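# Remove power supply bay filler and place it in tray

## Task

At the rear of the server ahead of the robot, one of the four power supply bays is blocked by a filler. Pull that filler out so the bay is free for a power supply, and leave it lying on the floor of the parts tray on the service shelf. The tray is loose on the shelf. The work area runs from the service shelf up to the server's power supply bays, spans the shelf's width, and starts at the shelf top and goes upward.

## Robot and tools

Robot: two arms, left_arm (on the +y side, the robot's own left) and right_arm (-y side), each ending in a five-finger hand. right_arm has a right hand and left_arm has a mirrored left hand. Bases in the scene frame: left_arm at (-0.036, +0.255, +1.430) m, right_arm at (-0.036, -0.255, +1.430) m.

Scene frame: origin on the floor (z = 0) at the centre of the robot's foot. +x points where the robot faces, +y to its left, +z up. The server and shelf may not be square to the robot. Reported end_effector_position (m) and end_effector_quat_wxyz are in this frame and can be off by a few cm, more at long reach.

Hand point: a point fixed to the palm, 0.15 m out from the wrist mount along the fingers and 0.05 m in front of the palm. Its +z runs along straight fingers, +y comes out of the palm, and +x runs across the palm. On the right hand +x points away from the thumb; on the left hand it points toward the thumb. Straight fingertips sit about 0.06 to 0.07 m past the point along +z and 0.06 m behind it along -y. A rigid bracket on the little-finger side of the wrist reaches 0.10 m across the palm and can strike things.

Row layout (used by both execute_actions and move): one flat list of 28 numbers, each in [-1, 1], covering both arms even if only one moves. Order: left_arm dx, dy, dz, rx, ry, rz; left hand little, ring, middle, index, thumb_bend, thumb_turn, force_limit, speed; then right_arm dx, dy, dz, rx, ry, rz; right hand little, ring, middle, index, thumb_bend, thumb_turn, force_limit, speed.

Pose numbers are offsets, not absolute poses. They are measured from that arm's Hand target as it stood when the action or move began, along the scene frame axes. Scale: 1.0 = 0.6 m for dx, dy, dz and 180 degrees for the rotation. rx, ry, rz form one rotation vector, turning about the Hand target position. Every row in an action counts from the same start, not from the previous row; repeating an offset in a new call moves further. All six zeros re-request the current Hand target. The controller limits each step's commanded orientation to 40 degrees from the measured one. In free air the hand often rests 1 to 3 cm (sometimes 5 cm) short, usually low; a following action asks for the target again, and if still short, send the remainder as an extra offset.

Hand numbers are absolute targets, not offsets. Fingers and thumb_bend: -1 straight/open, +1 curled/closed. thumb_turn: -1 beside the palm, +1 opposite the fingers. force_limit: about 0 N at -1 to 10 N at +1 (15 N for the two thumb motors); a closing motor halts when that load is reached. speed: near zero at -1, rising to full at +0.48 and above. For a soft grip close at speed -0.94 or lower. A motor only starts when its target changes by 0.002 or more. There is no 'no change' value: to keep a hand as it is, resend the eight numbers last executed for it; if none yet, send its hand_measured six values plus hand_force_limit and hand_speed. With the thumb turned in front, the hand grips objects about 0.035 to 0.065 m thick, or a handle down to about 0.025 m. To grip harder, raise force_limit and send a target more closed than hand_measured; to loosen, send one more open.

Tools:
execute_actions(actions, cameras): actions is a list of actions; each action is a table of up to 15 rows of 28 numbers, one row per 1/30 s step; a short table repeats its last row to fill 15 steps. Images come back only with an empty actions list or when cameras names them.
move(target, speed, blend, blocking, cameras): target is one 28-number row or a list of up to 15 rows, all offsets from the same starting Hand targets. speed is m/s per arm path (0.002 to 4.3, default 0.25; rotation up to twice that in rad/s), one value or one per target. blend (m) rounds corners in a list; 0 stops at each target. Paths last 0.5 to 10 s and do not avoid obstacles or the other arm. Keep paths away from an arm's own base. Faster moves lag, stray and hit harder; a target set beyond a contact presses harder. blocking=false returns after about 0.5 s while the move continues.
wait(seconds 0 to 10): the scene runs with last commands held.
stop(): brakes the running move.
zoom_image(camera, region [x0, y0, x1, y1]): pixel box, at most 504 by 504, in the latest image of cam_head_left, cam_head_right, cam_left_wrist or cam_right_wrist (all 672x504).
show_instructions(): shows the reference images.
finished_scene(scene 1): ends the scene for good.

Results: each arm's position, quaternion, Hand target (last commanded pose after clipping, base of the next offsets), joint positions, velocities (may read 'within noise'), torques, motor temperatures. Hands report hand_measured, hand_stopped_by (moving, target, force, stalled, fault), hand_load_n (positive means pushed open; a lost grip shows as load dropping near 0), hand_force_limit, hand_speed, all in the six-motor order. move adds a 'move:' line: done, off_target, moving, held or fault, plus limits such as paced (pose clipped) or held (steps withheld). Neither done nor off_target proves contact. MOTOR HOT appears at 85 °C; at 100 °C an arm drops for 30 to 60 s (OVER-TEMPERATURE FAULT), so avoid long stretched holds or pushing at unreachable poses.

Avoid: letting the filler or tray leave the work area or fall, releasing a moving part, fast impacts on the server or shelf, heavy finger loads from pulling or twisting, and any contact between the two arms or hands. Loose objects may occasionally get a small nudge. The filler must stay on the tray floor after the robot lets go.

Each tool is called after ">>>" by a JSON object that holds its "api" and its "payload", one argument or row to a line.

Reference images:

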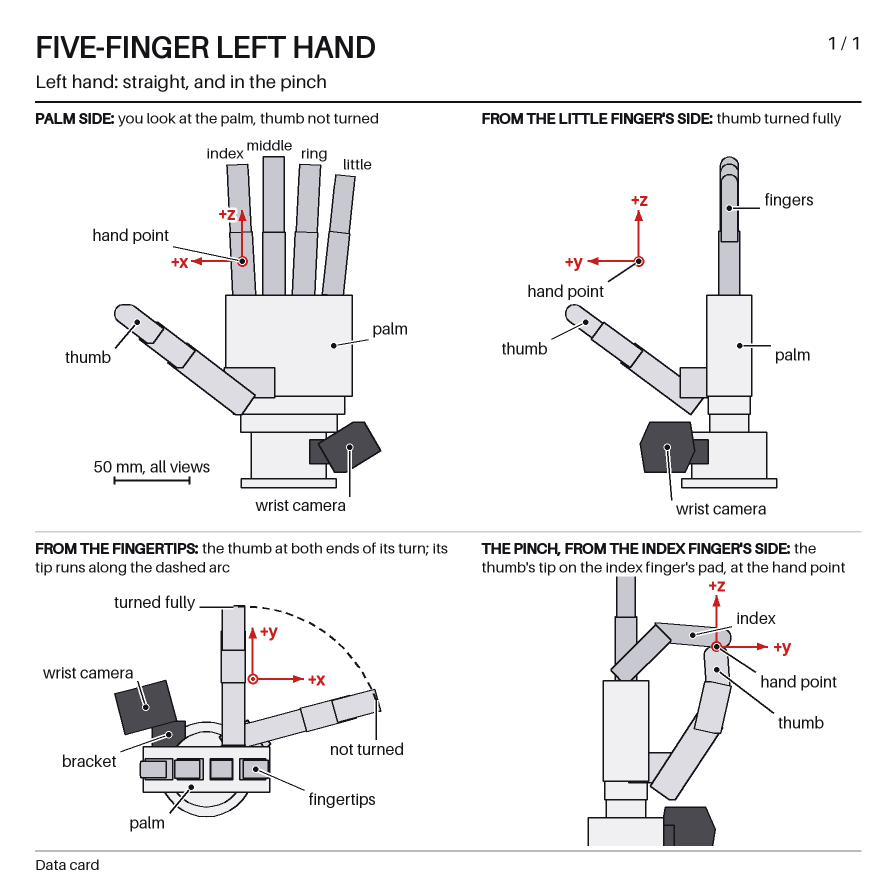

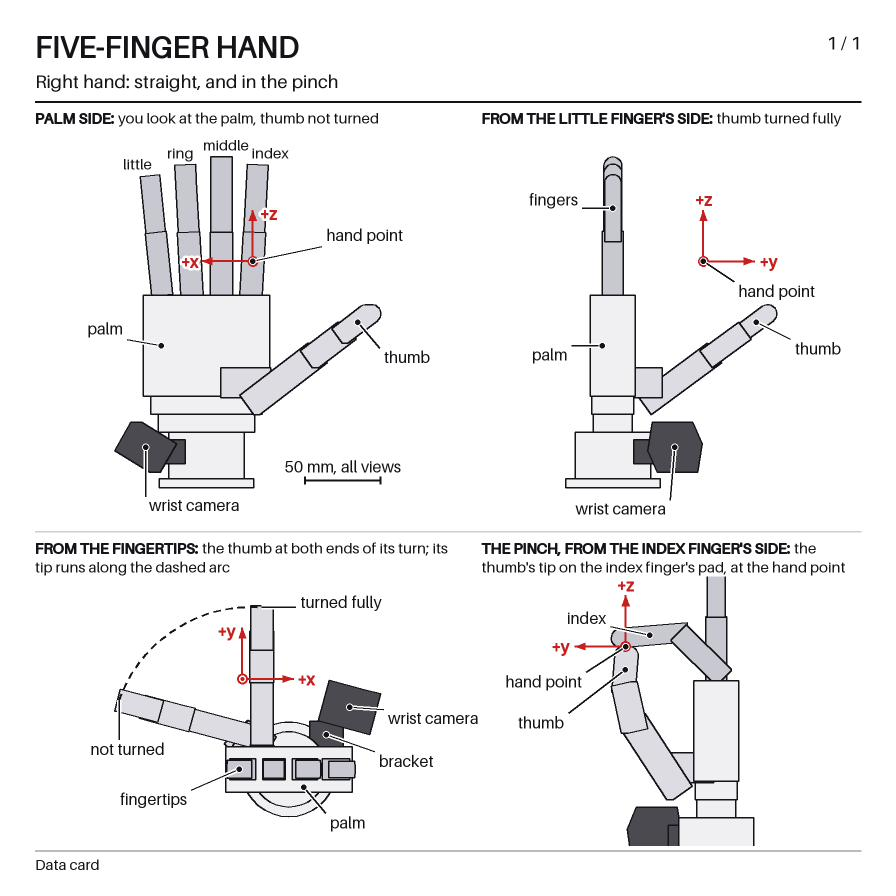

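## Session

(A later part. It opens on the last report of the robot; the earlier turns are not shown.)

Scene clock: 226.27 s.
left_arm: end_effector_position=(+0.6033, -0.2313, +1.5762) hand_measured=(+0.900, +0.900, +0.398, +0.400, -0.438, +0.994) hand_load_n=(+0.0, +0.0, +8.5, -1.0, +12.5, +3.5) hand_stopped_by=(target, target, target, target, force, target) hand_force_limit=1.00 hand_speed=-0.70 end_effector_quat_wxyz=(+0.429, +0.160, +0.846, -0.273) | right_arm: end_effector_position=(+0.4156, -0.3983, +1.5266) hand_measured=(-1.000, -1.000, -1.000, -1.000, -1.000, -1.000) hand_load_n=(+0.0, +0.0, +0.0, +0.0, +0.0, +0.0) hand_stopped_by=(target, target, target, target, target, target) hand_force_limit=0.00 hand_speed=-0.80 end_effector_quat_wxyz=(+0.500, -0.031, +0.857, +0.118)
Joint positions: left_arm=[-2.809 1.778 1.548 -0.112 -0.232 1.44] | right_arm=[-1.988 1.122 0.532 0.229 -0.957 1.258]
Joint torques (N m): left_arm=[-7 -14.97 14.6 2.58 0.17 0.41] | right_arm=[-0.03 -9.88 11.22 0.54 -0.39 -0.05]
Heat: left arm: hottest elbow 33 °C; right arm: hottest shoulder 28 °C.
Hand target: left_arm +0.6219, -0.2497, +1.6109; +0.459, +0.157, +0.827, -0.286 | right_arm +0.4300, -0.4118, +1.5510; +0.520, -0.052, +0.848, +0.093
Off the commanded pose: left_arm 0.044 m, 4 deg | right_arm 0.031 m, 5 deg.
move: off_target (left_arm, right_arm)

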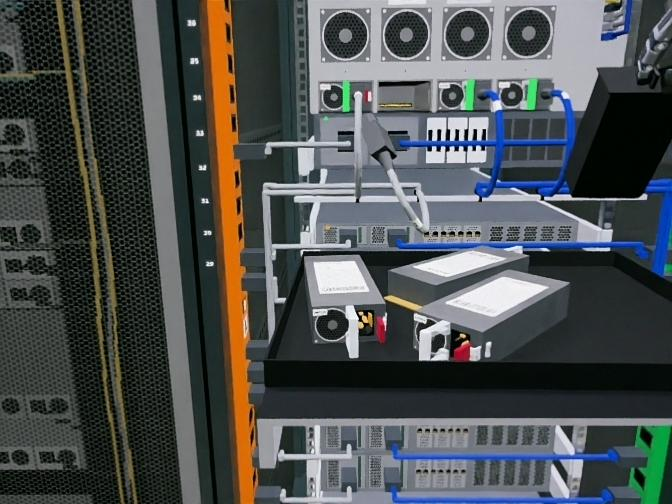

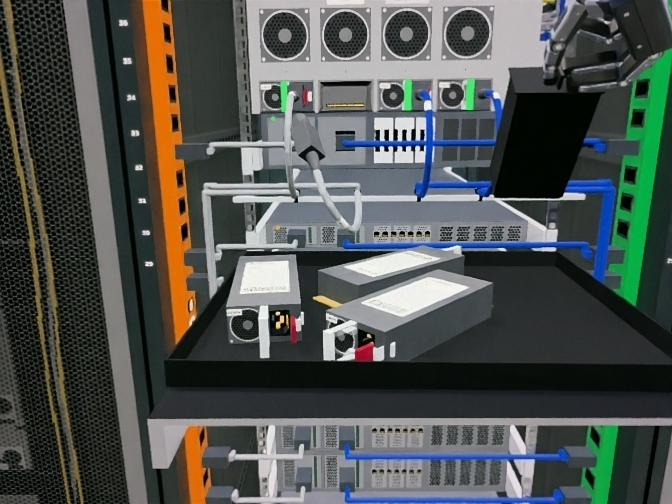

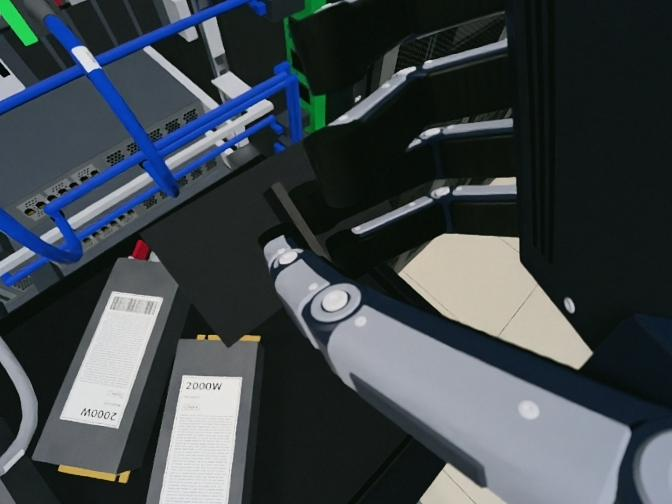

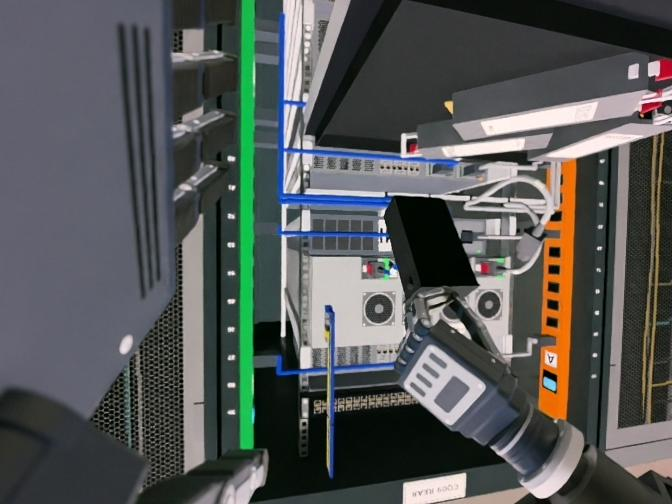

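>>> {"api": "move", "payload": {
  "target": [
    [0.033,-0.042,-0.125,0,0,0,0.9,0.9,0.4,0.4,0.0,0.995,1.0,-0.7,0,0,0,0,0,0,-1,-1,-1,-1,-1,-1,0,-0.8]
  ],
  "speed": 0.08,
  "cameras": ["all"]
}}

Scene clock: 229.07 s.
left_arm: end_effector_position=(+0.6106, -0.2673, +1.5065) hand_measured=(+0.900, +0.900, +0.398, +0.400, -0.438, +0.994) hand_load_n=(+0.0, +0.0, +8.5, -1.0, +12.5, +3.0) hand_stopped_by=(target, target, target, target, force, target) hand_force_limit=1.00 hand_speed=-0.70 end_effector_quat_wxyz=(+0.427, +0.167, +0.844, -0.278) | right_arm: end_effector_position=(+0.4156, -0.3983, +1.5266) hand_measured=(-1.000, -1.000, -1.000, -1.000, -1.000, -1.000) hand_load_n=(+0.0, +0.0, +0.0, -0.5, +0.0, +0.0) hand_stopped_by=(target, target, target, target, target, target) hand_force_limit=0.00 hand_speed=-0.80 end_effector_quat_wxyz=(+0.500, -0.031, +0.857, +0.118)
Joint positions: left_arm=[-2.797 1.926 1.581 0.002 -0.204 1.451] | right_arm=[-1.988 1.122 0.532 0.229 -0.957 1.258]
Joint torques (N m): left_arm=[-5.83 -16.56 14.22 2.66 0.4 0.41] | right_arm=[-0.62 -9.99 11.18 0.59 -0.35 -0.07]
Heat: left arm: hottest elbow 33 °C; right arm: hottest shoulder 28 °C.
Hand target: left_arm +0.6417, -0.2750, +1.5359; +0.459, +0.157, +0.827, -0.286 | right_arm +0.4300, -0.4118, +1.5510; +0.520, -0.052, +0.848, +0.093
Off the commanded pose: left_arm 0.043 m, 4 deg | right_arm 0.031 m, 5 deg.
move: off_target (left_arm, right_arm)

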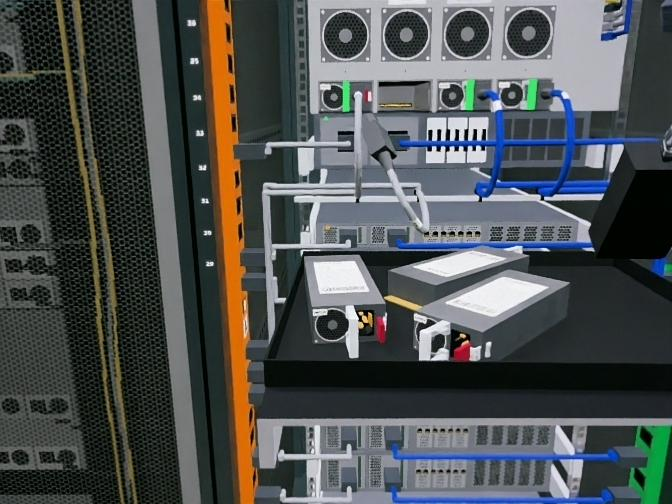

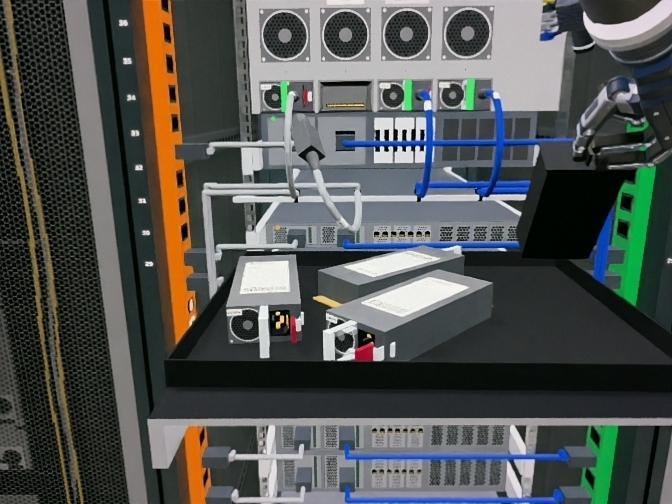

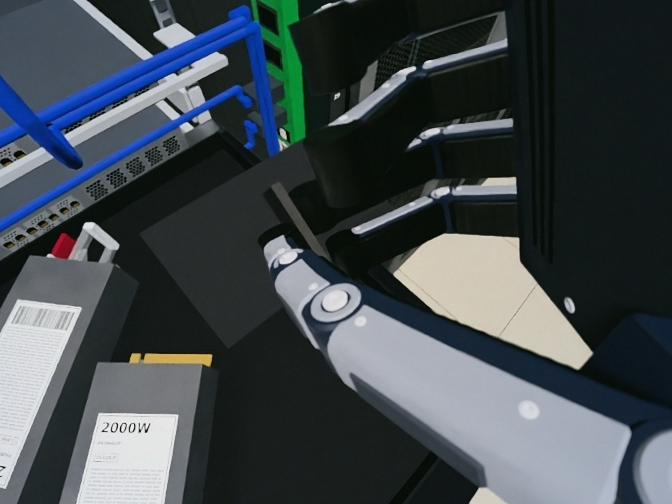

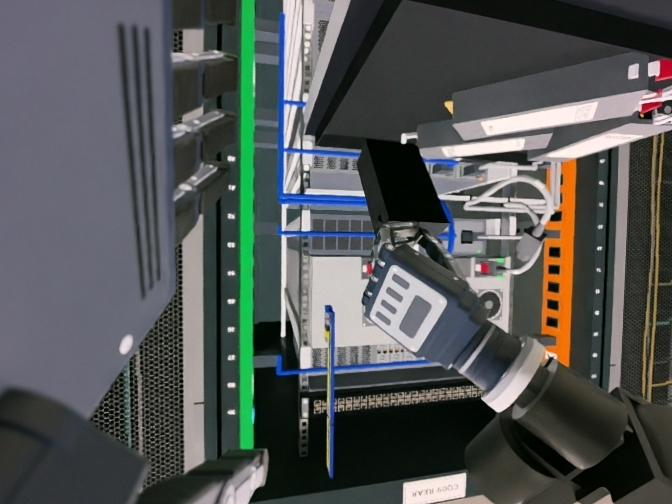

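>>> {"api": "zoom_image", "payload": {
  "camera": "cam_head_left",
  "region": [512, 120, 672, 300]
}}

>>> {"api": "zoom_image", "payload": {
  "camera": "cam_head_right",
  "region": [500, 120, 660, 300]
}}

Scaled by 2.800 from the camera's 672x504 image, which has a finer 960x720 frame.

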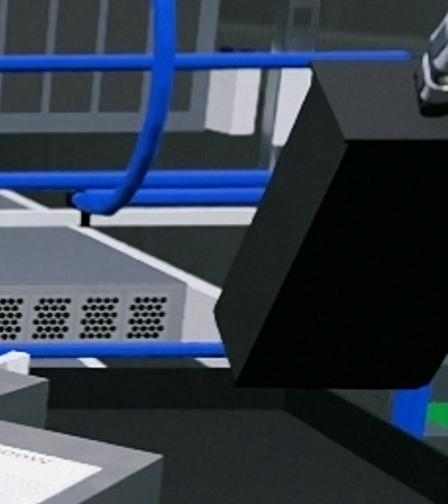

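Scaled by 2.800 from the camera's 672x504 image, which has a finer 960x720 frame.

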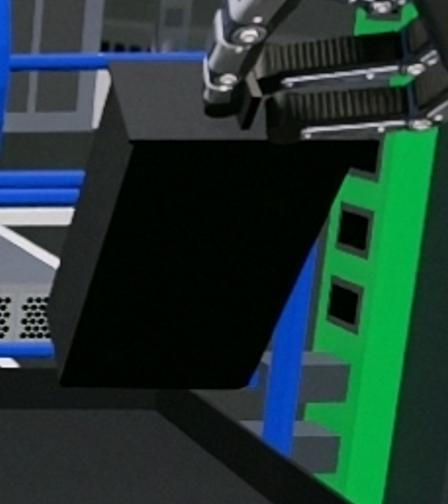

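>>> {"api": "move", "payload": {
  "target": [
    [0.0,0.012,-0.08,0,0,0,0.9,0.9,0.4,0.4,0.0,0.995,1.0,-0.7,0,0,0,0,0,0,-1,-1,-1,-1,-1,-1,0,-0.8]
  ],
  "speed": 0.06,
  "cameras": ["cam_head_left", "cam_head_right"]
}}

>>> {"api": "zoom_image", "payload": {
  "camera": "cam_head_left",
  "region": [472, 180, 672, 380]
}}

>>> {"api": "zoom_image", "payload": {
  "camera": "cam_head_right",
  "region": [472, 180, 672, 380]
}}

Scene clock: 231.00 s.
left_arm: end_effector_position=(+0.6281, -0.2680, +1.4841) hand_measured=(+0.900, +0.900, +0.398, +0.400, -0.438, +0.994) hand_load_n=(+0.0, +0.0, +9.0, -1.0, +12.5, +3.0) hand_stopped_by=(target, target, target, target, force, target) hand_force_limit=1.00 hand_speed=-0.70 end_effector_quat_wxyz=(+0.444, +0.157, +0.834, -0.287) | right_arm: end_effector_position=(+0.4156, -0.3983, +1.5266) hand_measured=(-1.000, -1.000, -1.000, -1.000, -1.000, -1.000) hand_load_n=(+0.0, +0.0, +0.0, +0.0, +0.0, +0.0) hand_stopped_by=(target, target, target, target, target, target) hand_force_limit=0.00 hand_speed=-0.80 end_effector_quat_wxyz=(+0.500, -0.031, +0.857, +0.118)
Joint positions: left_arm=[-2.768 1.973 1.581 0.098 -0.174 1.459] | right_arm=[-1.988 1.122 0.532 0.229 -0.957 1.258]
Joint torques (N m): left_arm=[-5.83 -16.79 10.17 2.67 0.42 0.41] | right_arm=[-0.21 -10.11 11.1 0.44 -0.34 -0.09]
Heat: left arm: hottest elbow 33 °C; right arm: hottest shoulder 28 °C.
Hand target: left_arm +0.6417, -0.2678, +1.4881; +0.459, +0.157, +0.827, -0.286 | right_arm +0.4300, -0.4118, +1.5510; +0.520, -0.052, +0.848, +0.093
Off the commanded pose: left_arm 0.014 m, 2 deg | right_arm 0.031 m, 5 deg.
move: off_target (left_arm, right_arm)
Images, in order (width x height): cam_head_left 672x504, cam_head_right 672x504.

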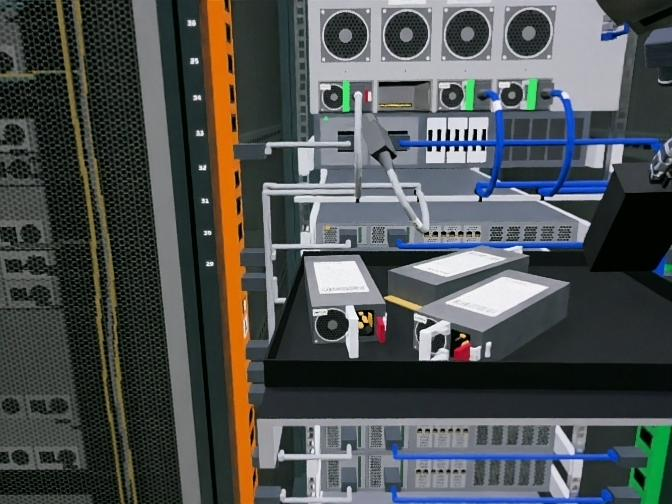

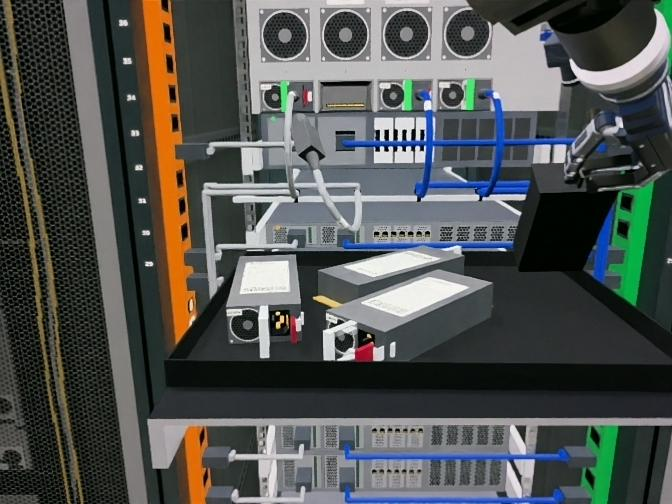

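Scaled by 2.520 from the camera's 672x504 image, which has a finer 960x720 frame.

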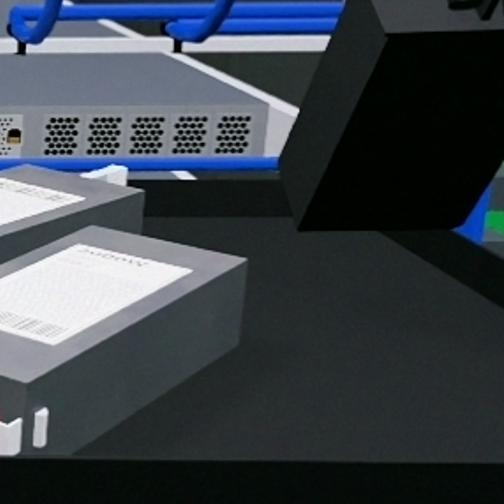

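Scaled by 2.520 from the camera's 672x504 image, which has a finer 960x720 frame.

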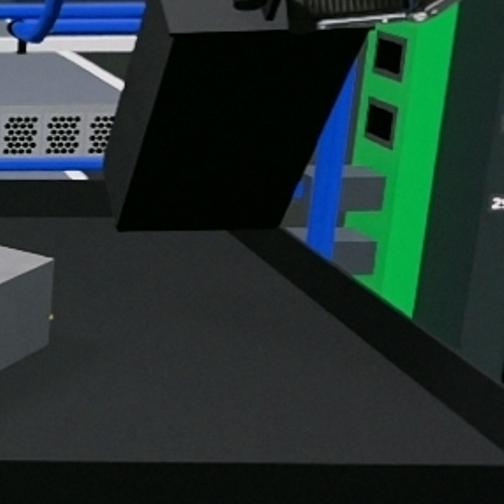

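>>> {"api": "move", "payload": {
  "target": [
    [-0.01,0.005,-0.045,0,0,0,0.9,0.9,0.4,0.4,0.0,0.995,1.0,-0.7,0,0,0,0,0,0,-1,-1,-1,-1,-1,-1,0,-0.8]
  ],
  "speed": 0.05,
  "cameras": ["cam_head_left", "cam_head_right", "cam_left_wrist"]
}}

>>> {"api": "zoom_image", "payload": {
  "camera": "cam_head_left",
  "region": [472, 180, 672, 380]
}}

>>> {"api": "zoom_image", "payload": {
  "camera": "cam_head_right",
  "region": [472, 180, 672, 380]
}}

Scene clock: 232.53 s.
left_arm: end_effector_position=(+0.6274, -0.2675, +1.4633) hand_measured=(+0.900, +0.900, +0.398, +0.400, -0.438, +0.994) hand_load_n=(-0.5, +0.0, +8.5, -1.0, +12.5, +3.0) hand_stopped_by=(target, target, target, target, force, target) hand_force_limit=1.00 hand_speed=-0.70 end_effector_quat_wxyz=(+0.449, +0.155, +0.831, -0.289) | right_arm: end_effector_position=(+0.4156, -0.3983, +1.5266) hand_measured=(-1.000, -1.000, -1.000, -1.000, -1.000, -1.000) hand_load_n=(+0.0, +0.0, +0.0, +0.0, +0.0, +0.0) hand_stopped_by=(target, target, target, target, target, target) hand_force_limit=0.00 hand_speed=-0.80 end_effector_quat_wxyz=(+0.500, -0.031, +0.857, +0.118)
Joint positions: left_arm=[-2.758 1.999 1.557 0.161 -0.165 1.461] | right_arm=[-1.988 1.122 0.532 0.229 -0.957 1.258]
Joint torques (N m): left_arm=[-5.77 -17.03 8.68 2.69 0.42 0.41] | right_arm=[-0.26 -9.93 11.14 0.47 -0.34 -0.07]
Heat: left arm: hottest elbow 33 °C; right arm: hottest shoulder 28 °C.
Hand target: left_arm +0.6356, -0.2647, +1.4608; +0.459, +0.157, +0.827, -0.286 | right_arm +0.4300, -0.4118, +1.5510; +0.520, -0.052, +0.848, +0.093
Off the commanded pose: left_arm 0.009 m, 1 deg | right_arm 0.031 m, 5 deg.
move: off_target (right_arm)
Images, in order (width x height): cam_head_left 672x504, cam_head_right 672x504, cam_left_wrist 672x504.

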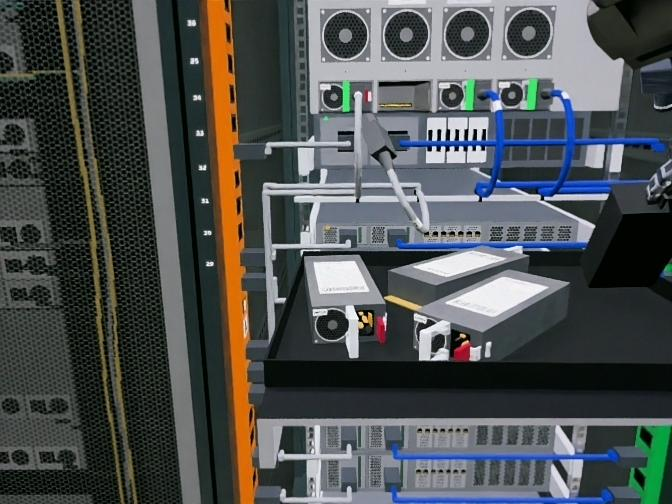

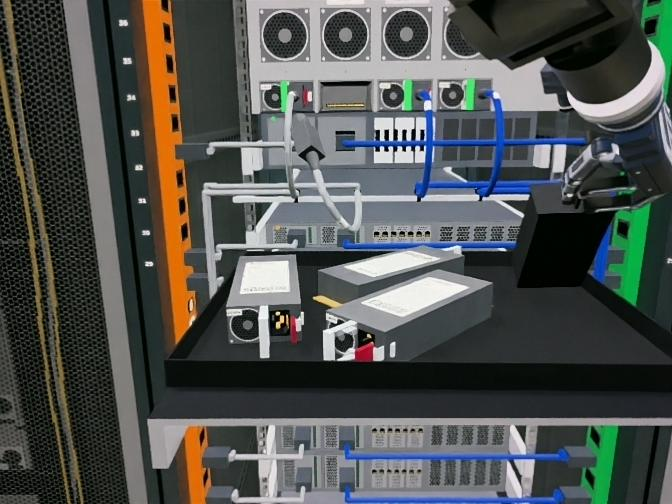

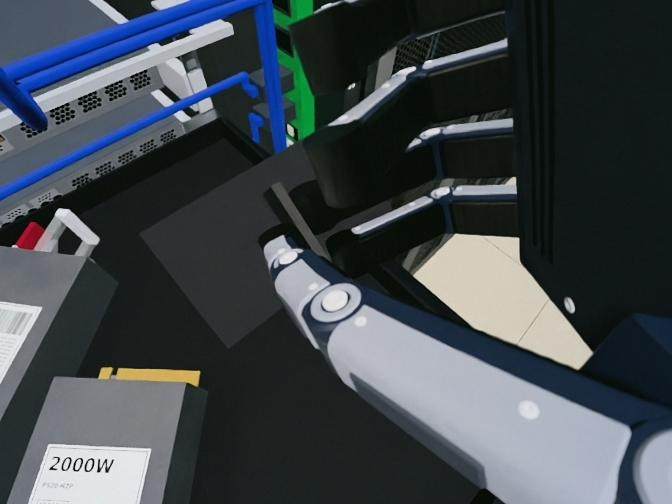

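Scaled by 2.520 from the camera's 672x504 image, which has a finer 960x720 frame.

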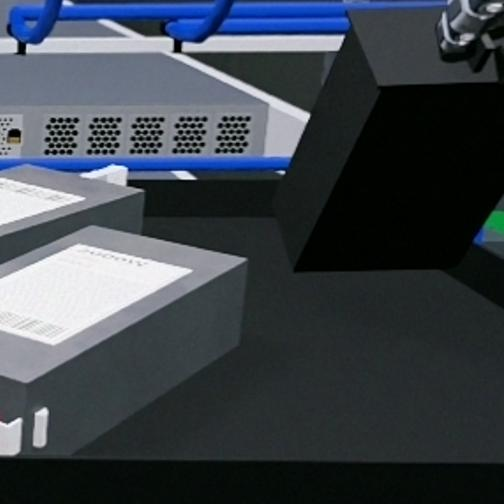

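Scaled by 2.520 from the camera's 672x504 image, which has a finer 960x720 frame.

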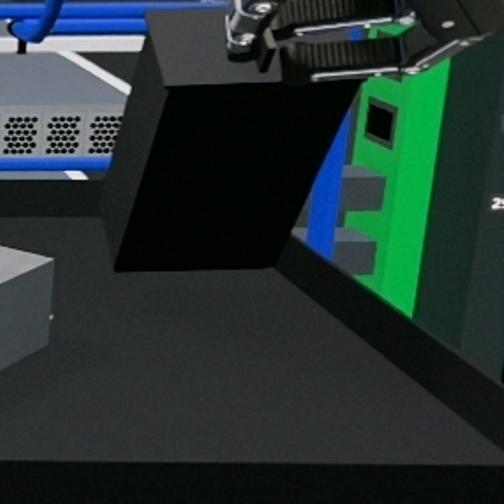

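>>> {"api": "move", "payload": {
  "target": [
    [-0.005,0.015,-0.022,0,0,0,0.9,0.9,0.4,0.4,0.0,0.995,1.0,-0.7,0,0,0,0,0,0,-1,-1,-1,-1,-1,-1,0,-0.8]
  ],
  "speed": 0.04,
  "cameras": ["cam_head_left"]
}}

>>> {"api": "zoom_image", "payload": {
  "camera": "cam_head_left",
  "region": [472, 180, 672, 380]
}}

Scene clock: 233.73 s.
left_arm: end_effector_position=(+0.6255, -0.2586, +1.4500) hand_measured=(+0.900, +0.900, +0.398, +0.400, -0.438, +0.994) hand_load_n=(+0.0, +0.0, +8.5, -1.0, +12.5, +3.0) hand_stopped_by=(target, target, target, target, force, target) hand_force_limit=1.00 hand_speed=-0.70 end_effector_quat_wxyz=(+0.449, +0.154, +0.831, -0.289) | right_arm: end_effector_position=(+0.4156, -0.3983, +1.5266) hand_measured=(-1.000, -1.000, -1.000, -1.000, -1.000, -1.000) hand_load_n=(+0.0, +0.0, +0.0, +0.0, +0.0, +0.0) hand_stopped_by=(target, target, target, target, target, target) hand_force_limit=0.00 hand_speed=-0.80 end_effector_quat_wxyz=(+0.500, -0.031, +0.857, +0.118)
Joint positions: left_arm=[-2.744 1.999 1.521 0.198 -0.153 1.464] | right_arm=[-1.988 1.122 0.532 0.229 -0.957 1.258]
Joint torques (N m): left_arm=[-5.77 -17.03 8.32 2.71 0.43 0.42] | right_arm=[-0.5 -9.88 11.14 0.51 -0.36 -0.09]
Heat: left arm: hottest elbow 33 °C; right arm: hottest shoulder 28 °C.
Hand target: left_arm +0.6326, -0.2558, +1.4477; +0.459, +0.157, +0.827, -0.286 | right_arm +0.4300, -0.4118, +1.5510; +0.520, -0.052, +0.848, +0.093
Off the commanded pose: left_arm 0.008 m, 1 deg | right_arm 0.031 m, 5 deg.
move: off_target (right_arm)
Images, in order (width x height): cam_head_left 672x504.

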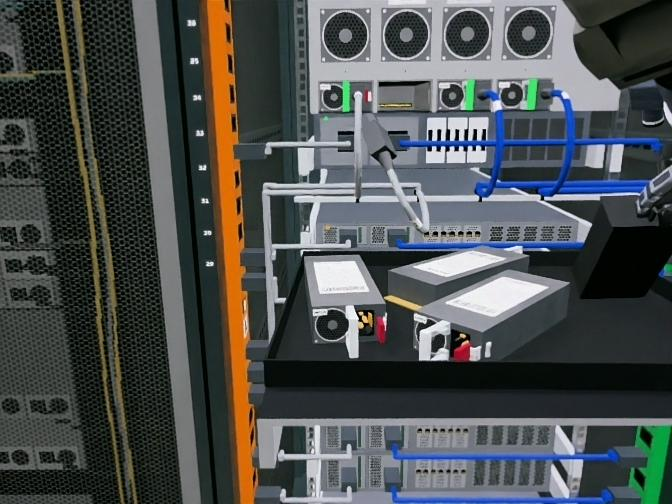

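Scaled by 2.520 from the camera's 672x504 image, which has a finer 960x720 frame.

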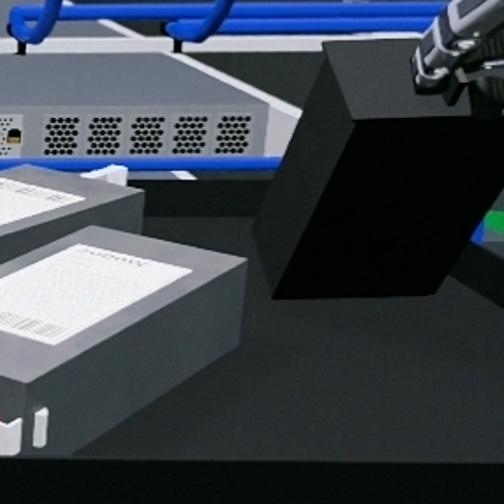

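>>> {"api": "move", "payload": {
  "target": [
    [0,0,-0.015,0,0,0,0.9,0.9,0.4,0.4,0.0,0.995,1.0,-0.7,0,0,0,0,0,0,-1,-1,-1,-1,-1,-1,0,-0.8],
    [-0.03,0,-0.033,0,0.02,0,0.9,0.9,0.4,0.4,0.0,0.995,1.0,-0.7,0,0,0,0,0,0,-1,-1,-1,-1,-1,-1,0,-0.8]
  ],
  "speed": 0.03,
  "blend": 0.002,
  "cameras": ["cam_head_left", "cam_left_wrist", "cam_right_wrist"]
}}

>>> {"api": "zoom_image", "payload": {
  "camera": "cam_head_left",
  "region": [472, 180, 672, 380]
}}

Scene clock: 235.97 s.
left_arm: end_effector_position=(+0.6199, -0.2575, +1.4406) hand_measured=(+0.900, +0.900, +0.398, +0.400, -0.438, +0.994) hand_load_n=(+0.0, +0.0, +6.5, +0.0, +13.0, +2.0) hand_stopped_by=(target, target, target, target, force, target) hand_force_limit=1.00 hand_speed=-0.70 end_effector_quat_wxyz=(+0.445, +0.152, +0.833, -0.291) | right_arm: end_effector_position=(+0.4156, -0.3983, +1.5266) hand_measured=(-1.000, -1.000, -1.000, -1.000, -1.000, -1.000) hand_load_n=(+0.0, +0.0, +0.0, +0.0, +0.0, +0.0) hand_stopped_by=(target, target, target, target, target, target) hand_force_limit=0.00 hand_speed=-0.80 end_effector_quat_wxyz=(+0.500, -0.031, +0.857, +0.118)
Joint positions: left_arm=[-2.743 2.002 1.503 0.212 -0.149 1.456] | right_arm=[-1.988 1.122 0.532 0.229 -0.957 1.258]
Joint torques (N m): left_arm=[-6.24 -16.97 7.61 1.22 0.31 -0.02] | right_arm=[-0.5 -9.93 11.19 0.54 -0.35 -0.07]
Heat: left arm: hottest elbow 33 °C; right arm: hottest shoulder 28 °C.
Hand target: left_arm +0.6146, -0.2558, +1.4278; +0.432, +0.148, +0.841, -0.291 | right_arm +0.4300, -0.4118, +1.5510; +0.520, -0.052, +0.848, +0.093
Off the commanded pose: left_arm 0.014 m, 2 deg | right_arm 0.031 m, 5 deg.
move: off_target (left_arm, right_arm)
Images, in order (width x height): cam_head_left 672x504, cam_left_wrist 672x504, cam_right_wrist 672x504.

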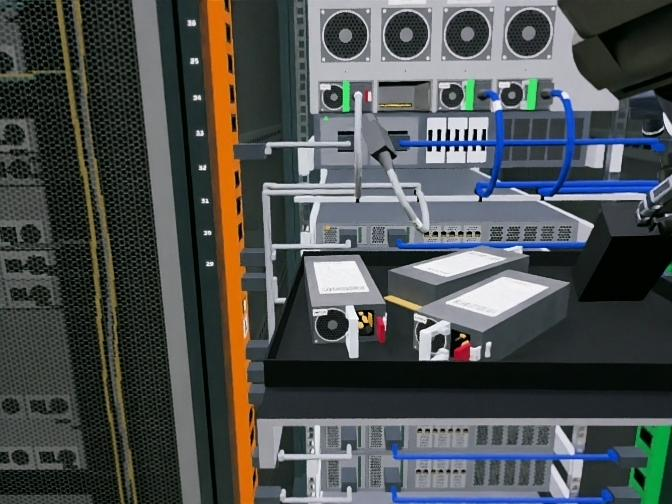

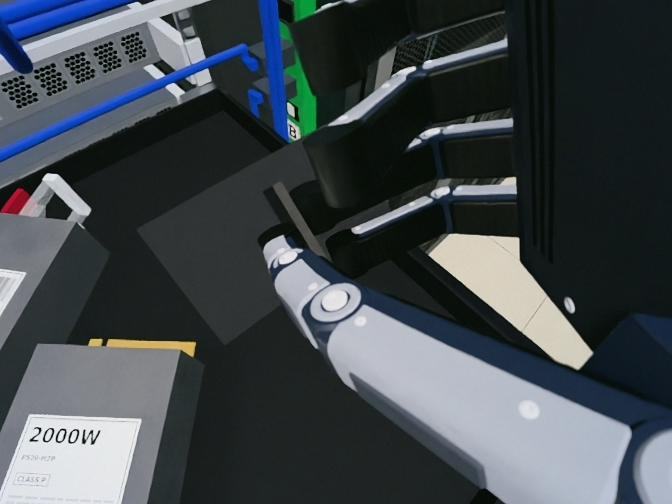

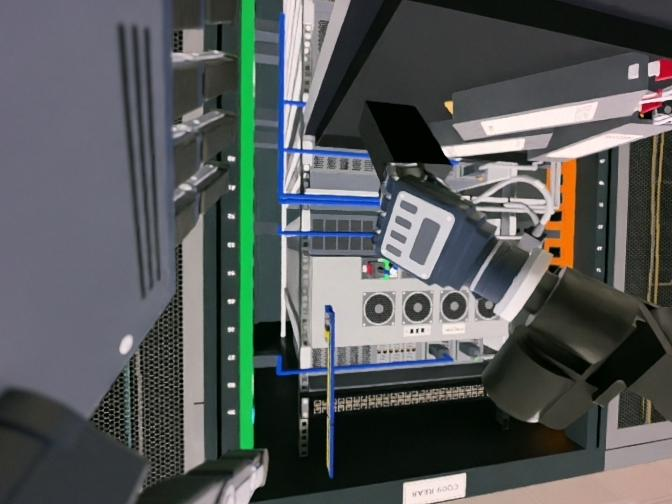

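Scaled by 2.520 from the camera's 672x504 image, which has a finer 960x720 frame.

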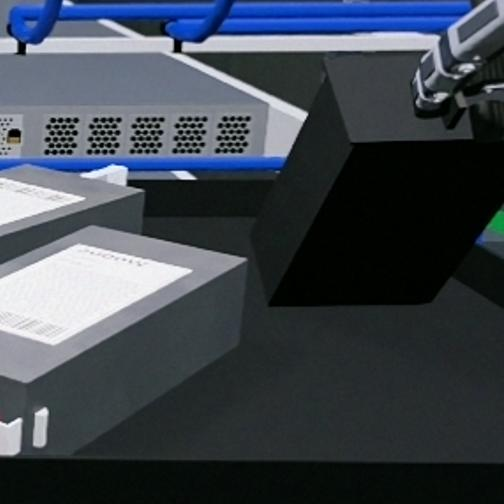

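>>> {"api": "move", "payload": {
  "target": [
    [-0.045,0,-0.02,0,0.03,0,0.9,0.9,0.4,0.4,0.0,0.995,1.0,-0.7,0,0,0,0,0,0,-1,-1,-1,-1,-1,-1,0,-0.8]
  ],
  "speed": 0.04,
  "cameras": ["cam_head_left", "cam_left_wrist", "cam_right_wrist"]
}}

>>> {"api": "zoom_image", "payload": {
  "camera": "cam_head_left",
  "region": [472, 180, 672, 380]
}}

Scene clock: 238.03 s.
left_arm: end_effector_position=(+0.5943, -0.2510, +1.4103) hand_measured=(+0.900, +0.900, +0.398, +0.400, -0.438, +0.994) hand_load_n=(+0.0, +0.0, +5.5, +0.0, +13.5, +2.5) hand_stopped_by=(target, target, target, target, force, target) hand_force_limit=1.00 hand_speed=-0.70 end_effector_quat_wxyz=(+0.397, +0.136, +0.860, -0.291) | right_arm: end_effector_position=(+0.4156, -0.3983, +1.5266) hand_measured=(-1.000, -1.000, -1.000, -1.000, -1.000, -1.000) hand_load_n=(+0.0, +0.0, -0.5, +0.0, +0.0, +0.0) hand_stopped_by=(target, target, target, target, target, target) hand_force_limit=0.00 hand_speed=-0.80 end_effector_quat_wxyz=(+0.500, -0.031, +0.857, +0.118)
Joint positions: left_arm=[-2.743 2.002 1.475 0.145 -0.149 1.378] | right_arm=[-1.988 1.122 0.532 0.229 -0.957 1.258]
Joint torques (N m): left_arm=[-7.24 -18.08 7.6 1.18 0.27 0.05] | right_arm=[-0.21 -9.93 11.15 0.4 -0.36 -0.07]
Heat: left arm: hottest elbow 33 °C; right arm: hottest shoulder 28 °C.
Hand target: left_arm +0.5876, -0.2558, +1.4158; +0.392, +0.134, +0.860, -0.297 | right_arm +0.4300, -0.4118, +1.5510; +0.520, -0.052, +0.848, +0.093
Off the commanded pose: left_arm 0.010 m, 1 deg | right_arm 0.031 m, 5 deg.
move: off_target (right_arm)
Images, in order (width x height): cam_head_left 672x504, cam_left_wrist 672x504, cam_right_wrist 672x504.

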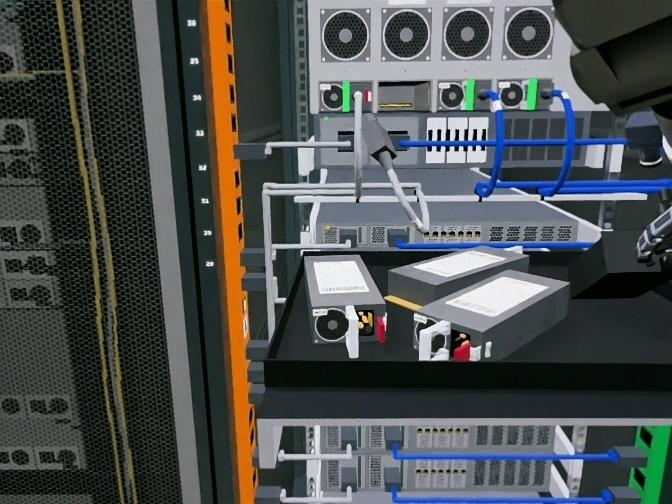

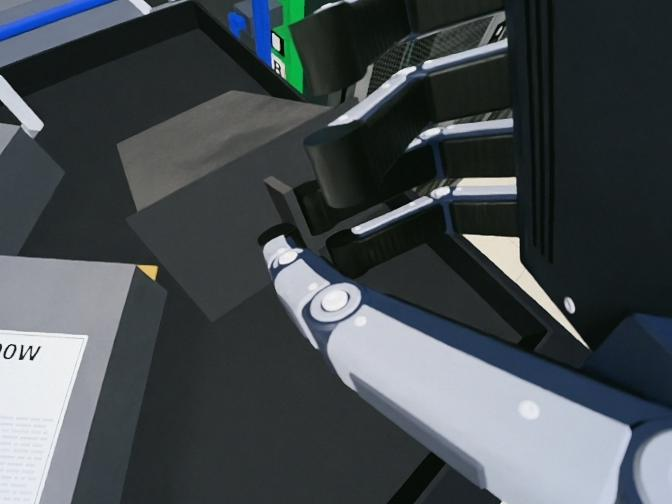

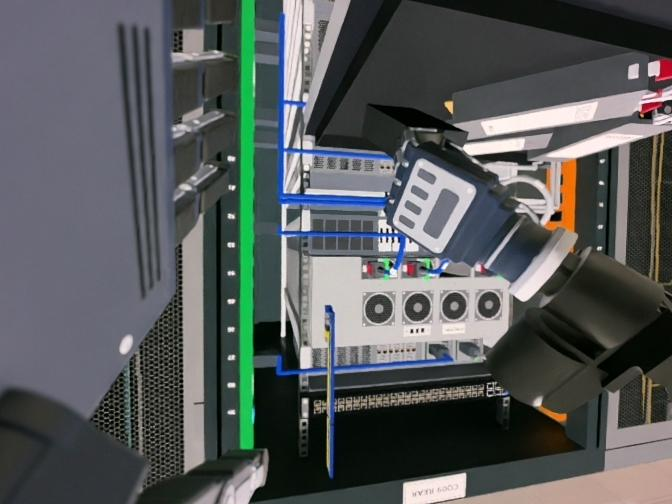

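Scaled by 2.520 from the camera's 672x504 image, which has a finer 960x720 frame.

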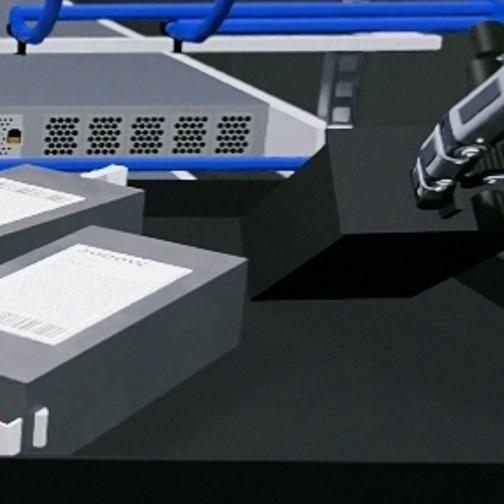

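>>> {"api": "move", "payload": {
  "target": [
    [-0.032,-0.006,-0.05,0,0.04,0,0.9,0.9,0.4,0.4,0.0,0.995,1.0,-0.7,0,0,0,0,0,0,-1,-1,-1,-1,-1,-1,0,-0.8]
  ],
  "speed": 0.04,
  "cameras": ["cam_head_left", "cam_left_wrist"]
}}

>>> {"api": "zoom_image", "payload": {
  "camera": "cam_head_left",
  "region": [472, 180, 672, 380]
}}

Scene clock: 240.50 s.
left_arm: end_effector_position=(+0.5723, -0.2505, +1.3917) hand_measured=(+0.900, +0.900, +0.398, +0.400, -0.438, +0.994) hand_load_n=(+0.0, +0.0, +6.0, +0.0, +13.5, +2.5) hand_stopped_by=(target, target, target, target, force, target) hand_force_limit=1.00 hand_speed=-0.70 end_effector_quat_wxyz=(+0.346, +0.117, +0.881, -0.301) | right_arm: end_effector_position=(+0.4156, -0.3983, +1.5266) hand_measured=(-1.000, -1.000, -1.000, -1.000, -1.000, -1.000) hand_load_n=(+0.0, +0.0, +0.0, +0.0, +0.0, +0.0) hand_stopped_by=(target, target, target, target, target, target) hand_force_limit=0.00 hand_speed=-0.80 end_effector_quat_wxyz=(+0.500, -0.031, +0.857, +0.118)
Joint positions: left_arm=[-2.743 2.002 1.475 0.056 -0.124 1.291] | right_arm=[-1.988 1.122 0.532 0.229 -0.957 1.258]
Joint torques (N m): left_arm=[-6.83 -15.79 9.24 1.09 0.42 0.01] | right_arm=[-0.5 -9.7 11.14 0.49 -0.34 -0.07]
Heat: left arm: hottest elbow 33 °C; right arm: hottest shoulder 28 °C.
Hand target: left_arm +0.5684, -0.2594, +1.3859; +0.338, +0.115, +0.883, -0.305 | right_arm +0.4300, -0.4118, +1.5510; +0.520, -0.052, +0.848, +0.093
Off the commanded pose: left_arm 0.011 m, 1 deg | right_arm 0.031 m, 5 deg.
move: off_target (left_arm, right_arm)
Images, in order (width x height): cam_head_left 672x504, cam_left_wrist 672x504.

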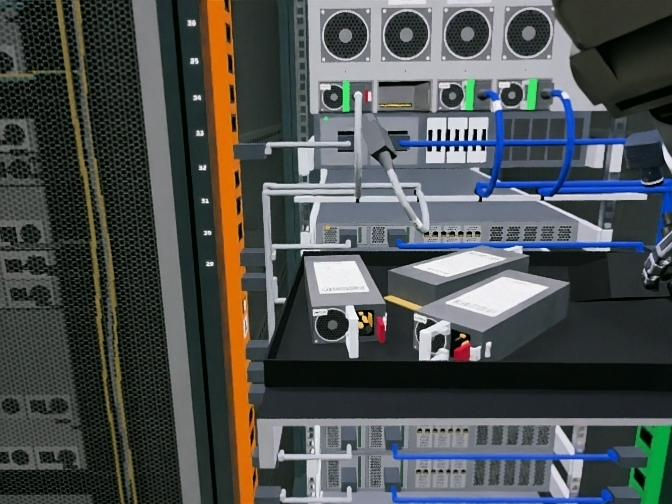

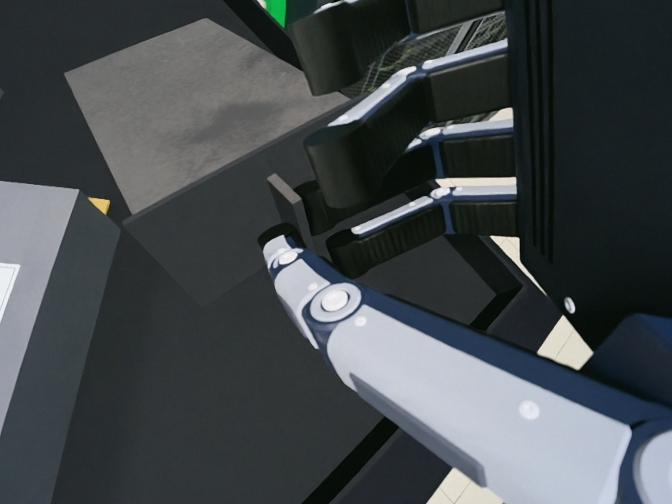

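Scaled by 2.520 from the camera's 672x504 image, which has a finer 960x720 frame.

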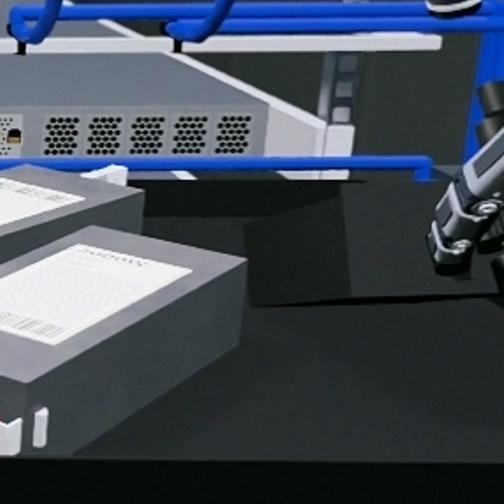

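>>> {"api": "move", "payload": {
  "target": [
    [-0.026,-0.026,-0.056,0,0.04,0,0.9,0.9,0.4,0.4,0.0,0.995,1.0,-0.7,0,0,0,0,0,0,-1,-1,-1,-1,-1,-1,0,-0.8]
  ],
  "speed": 0.04,
  "cameras": ["cam_head_left", "cam_head_right", "cam_left_wrist"]
}}

>>> {"api": "zoom_image", "payload": {
  "camera": "cam_head_left",
  "region": [472, 180, 672, 380]
}}

>>> {"api": "zoom_image", "payload": {
  "camera": "cam_head_right",
  "region": [472, 180, 672, 380]
}}

Scene clock: 243.50 s.
left_arm: end_effector_position=(+0.5434, -0.2591, +1.3454) hand_measured=(+0.900, +0.900, +0.398, +0.400, -0.438, +0.994) hand_load_n=(+0.0, +0.0, +6.5, +0.0, +13.0, +1.5) hand_stopped_by=(target, target, target, target, force, target) hand_force_limit=1.00 hand_speed=-0.70 end_effector_quat_wxyz=(+0.278, +0.102, +0.906, -0.302) | right_arm: end_effector_position=(+0.4156, -0.3983, +1.5266) hand_measured=(-1.000, -1.000, -1.000, -1.000, -1.000, -1.000) hand_load_n=(+0.0, +0.0, +0.0, +0.0, +0.0, -0.5) hand_stopped_by=(target, target, target, target, target, target) hand_force_limit=0.00 hand_speed=-0.80 end_effector_quat_wxyz=(+0.500, -0.031, +0.857, +0.118)
Joint positions: left_arm=[-2.743 2.066 1.511 -0.041 -0.091 1.201] | right_arm=[-1.988 1.122 0.532 0.229 -0.957 1.258]
Joint torques (N m): left_arm=[-7.06 -16.09 11.69 1.02 0.43 0.04] | right_arm=[-0.56 -9.82 11.14 0.44 -0.36 -0.08]
Heat: left arm: hottest elbow 33 °C; right arm: hottest shoulder 28 °C.
Hand target: left_arm +0.5529, -0.2750, +1.3524; +0.282, +0.096, +0.902, -0.312 | right_arm +0.4300, -0.4118, +1.5510; +0.520, -0.052, +0.848, +0.093
Off the commanded pose: left_arm 0.020 m, 1 deg | right_arm 0.031 m, 5 deg.
move: off_target (left_arm, right_arm)
Images, in order (width x height): cam_head_left 672x504, cam_head_right 672x504, cam_left_wrist 672x504.

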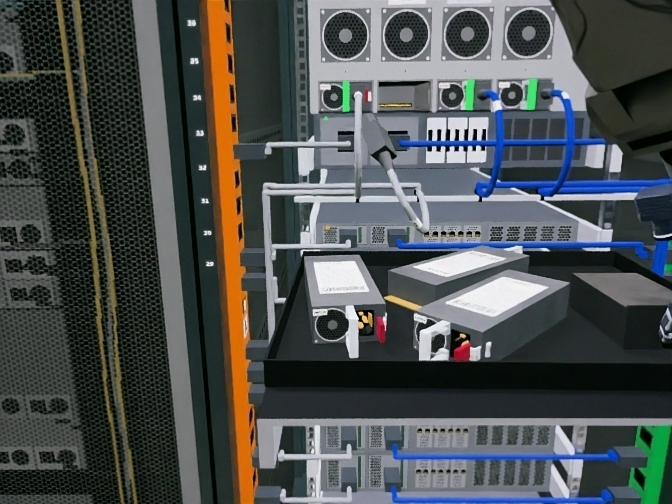

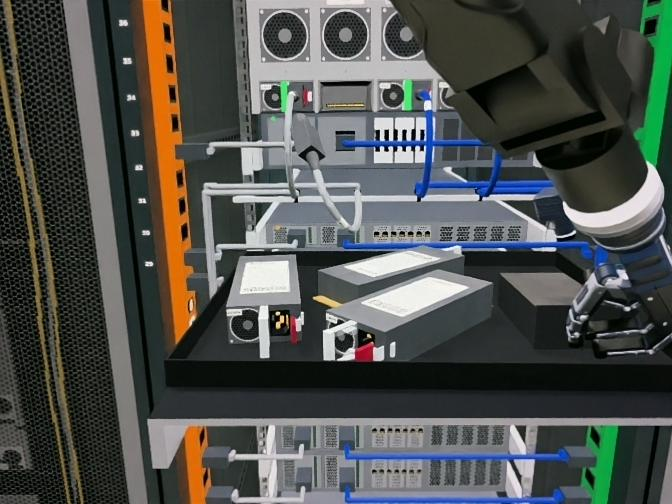

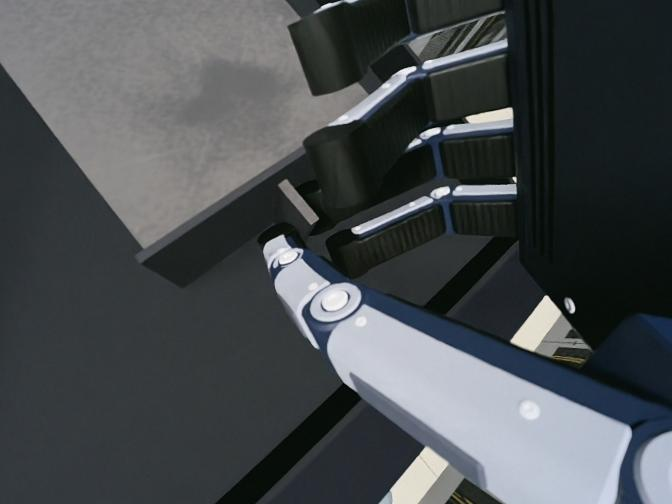

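Scaled by 2.520 from the camera's 672x504 image, which has a finer 960x720 frame.

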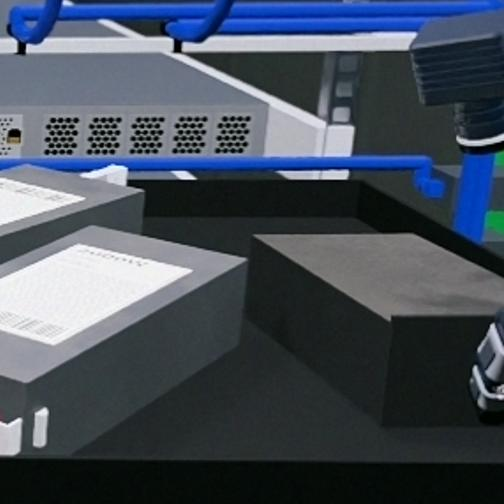

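Scaled by 2.520 from the camera's 672x504 image, which has a finer 960x720 frame.

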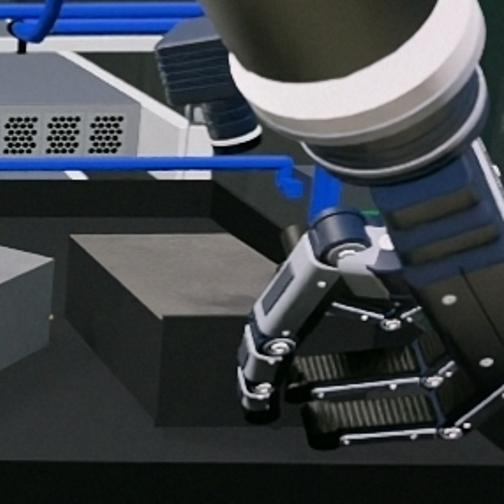

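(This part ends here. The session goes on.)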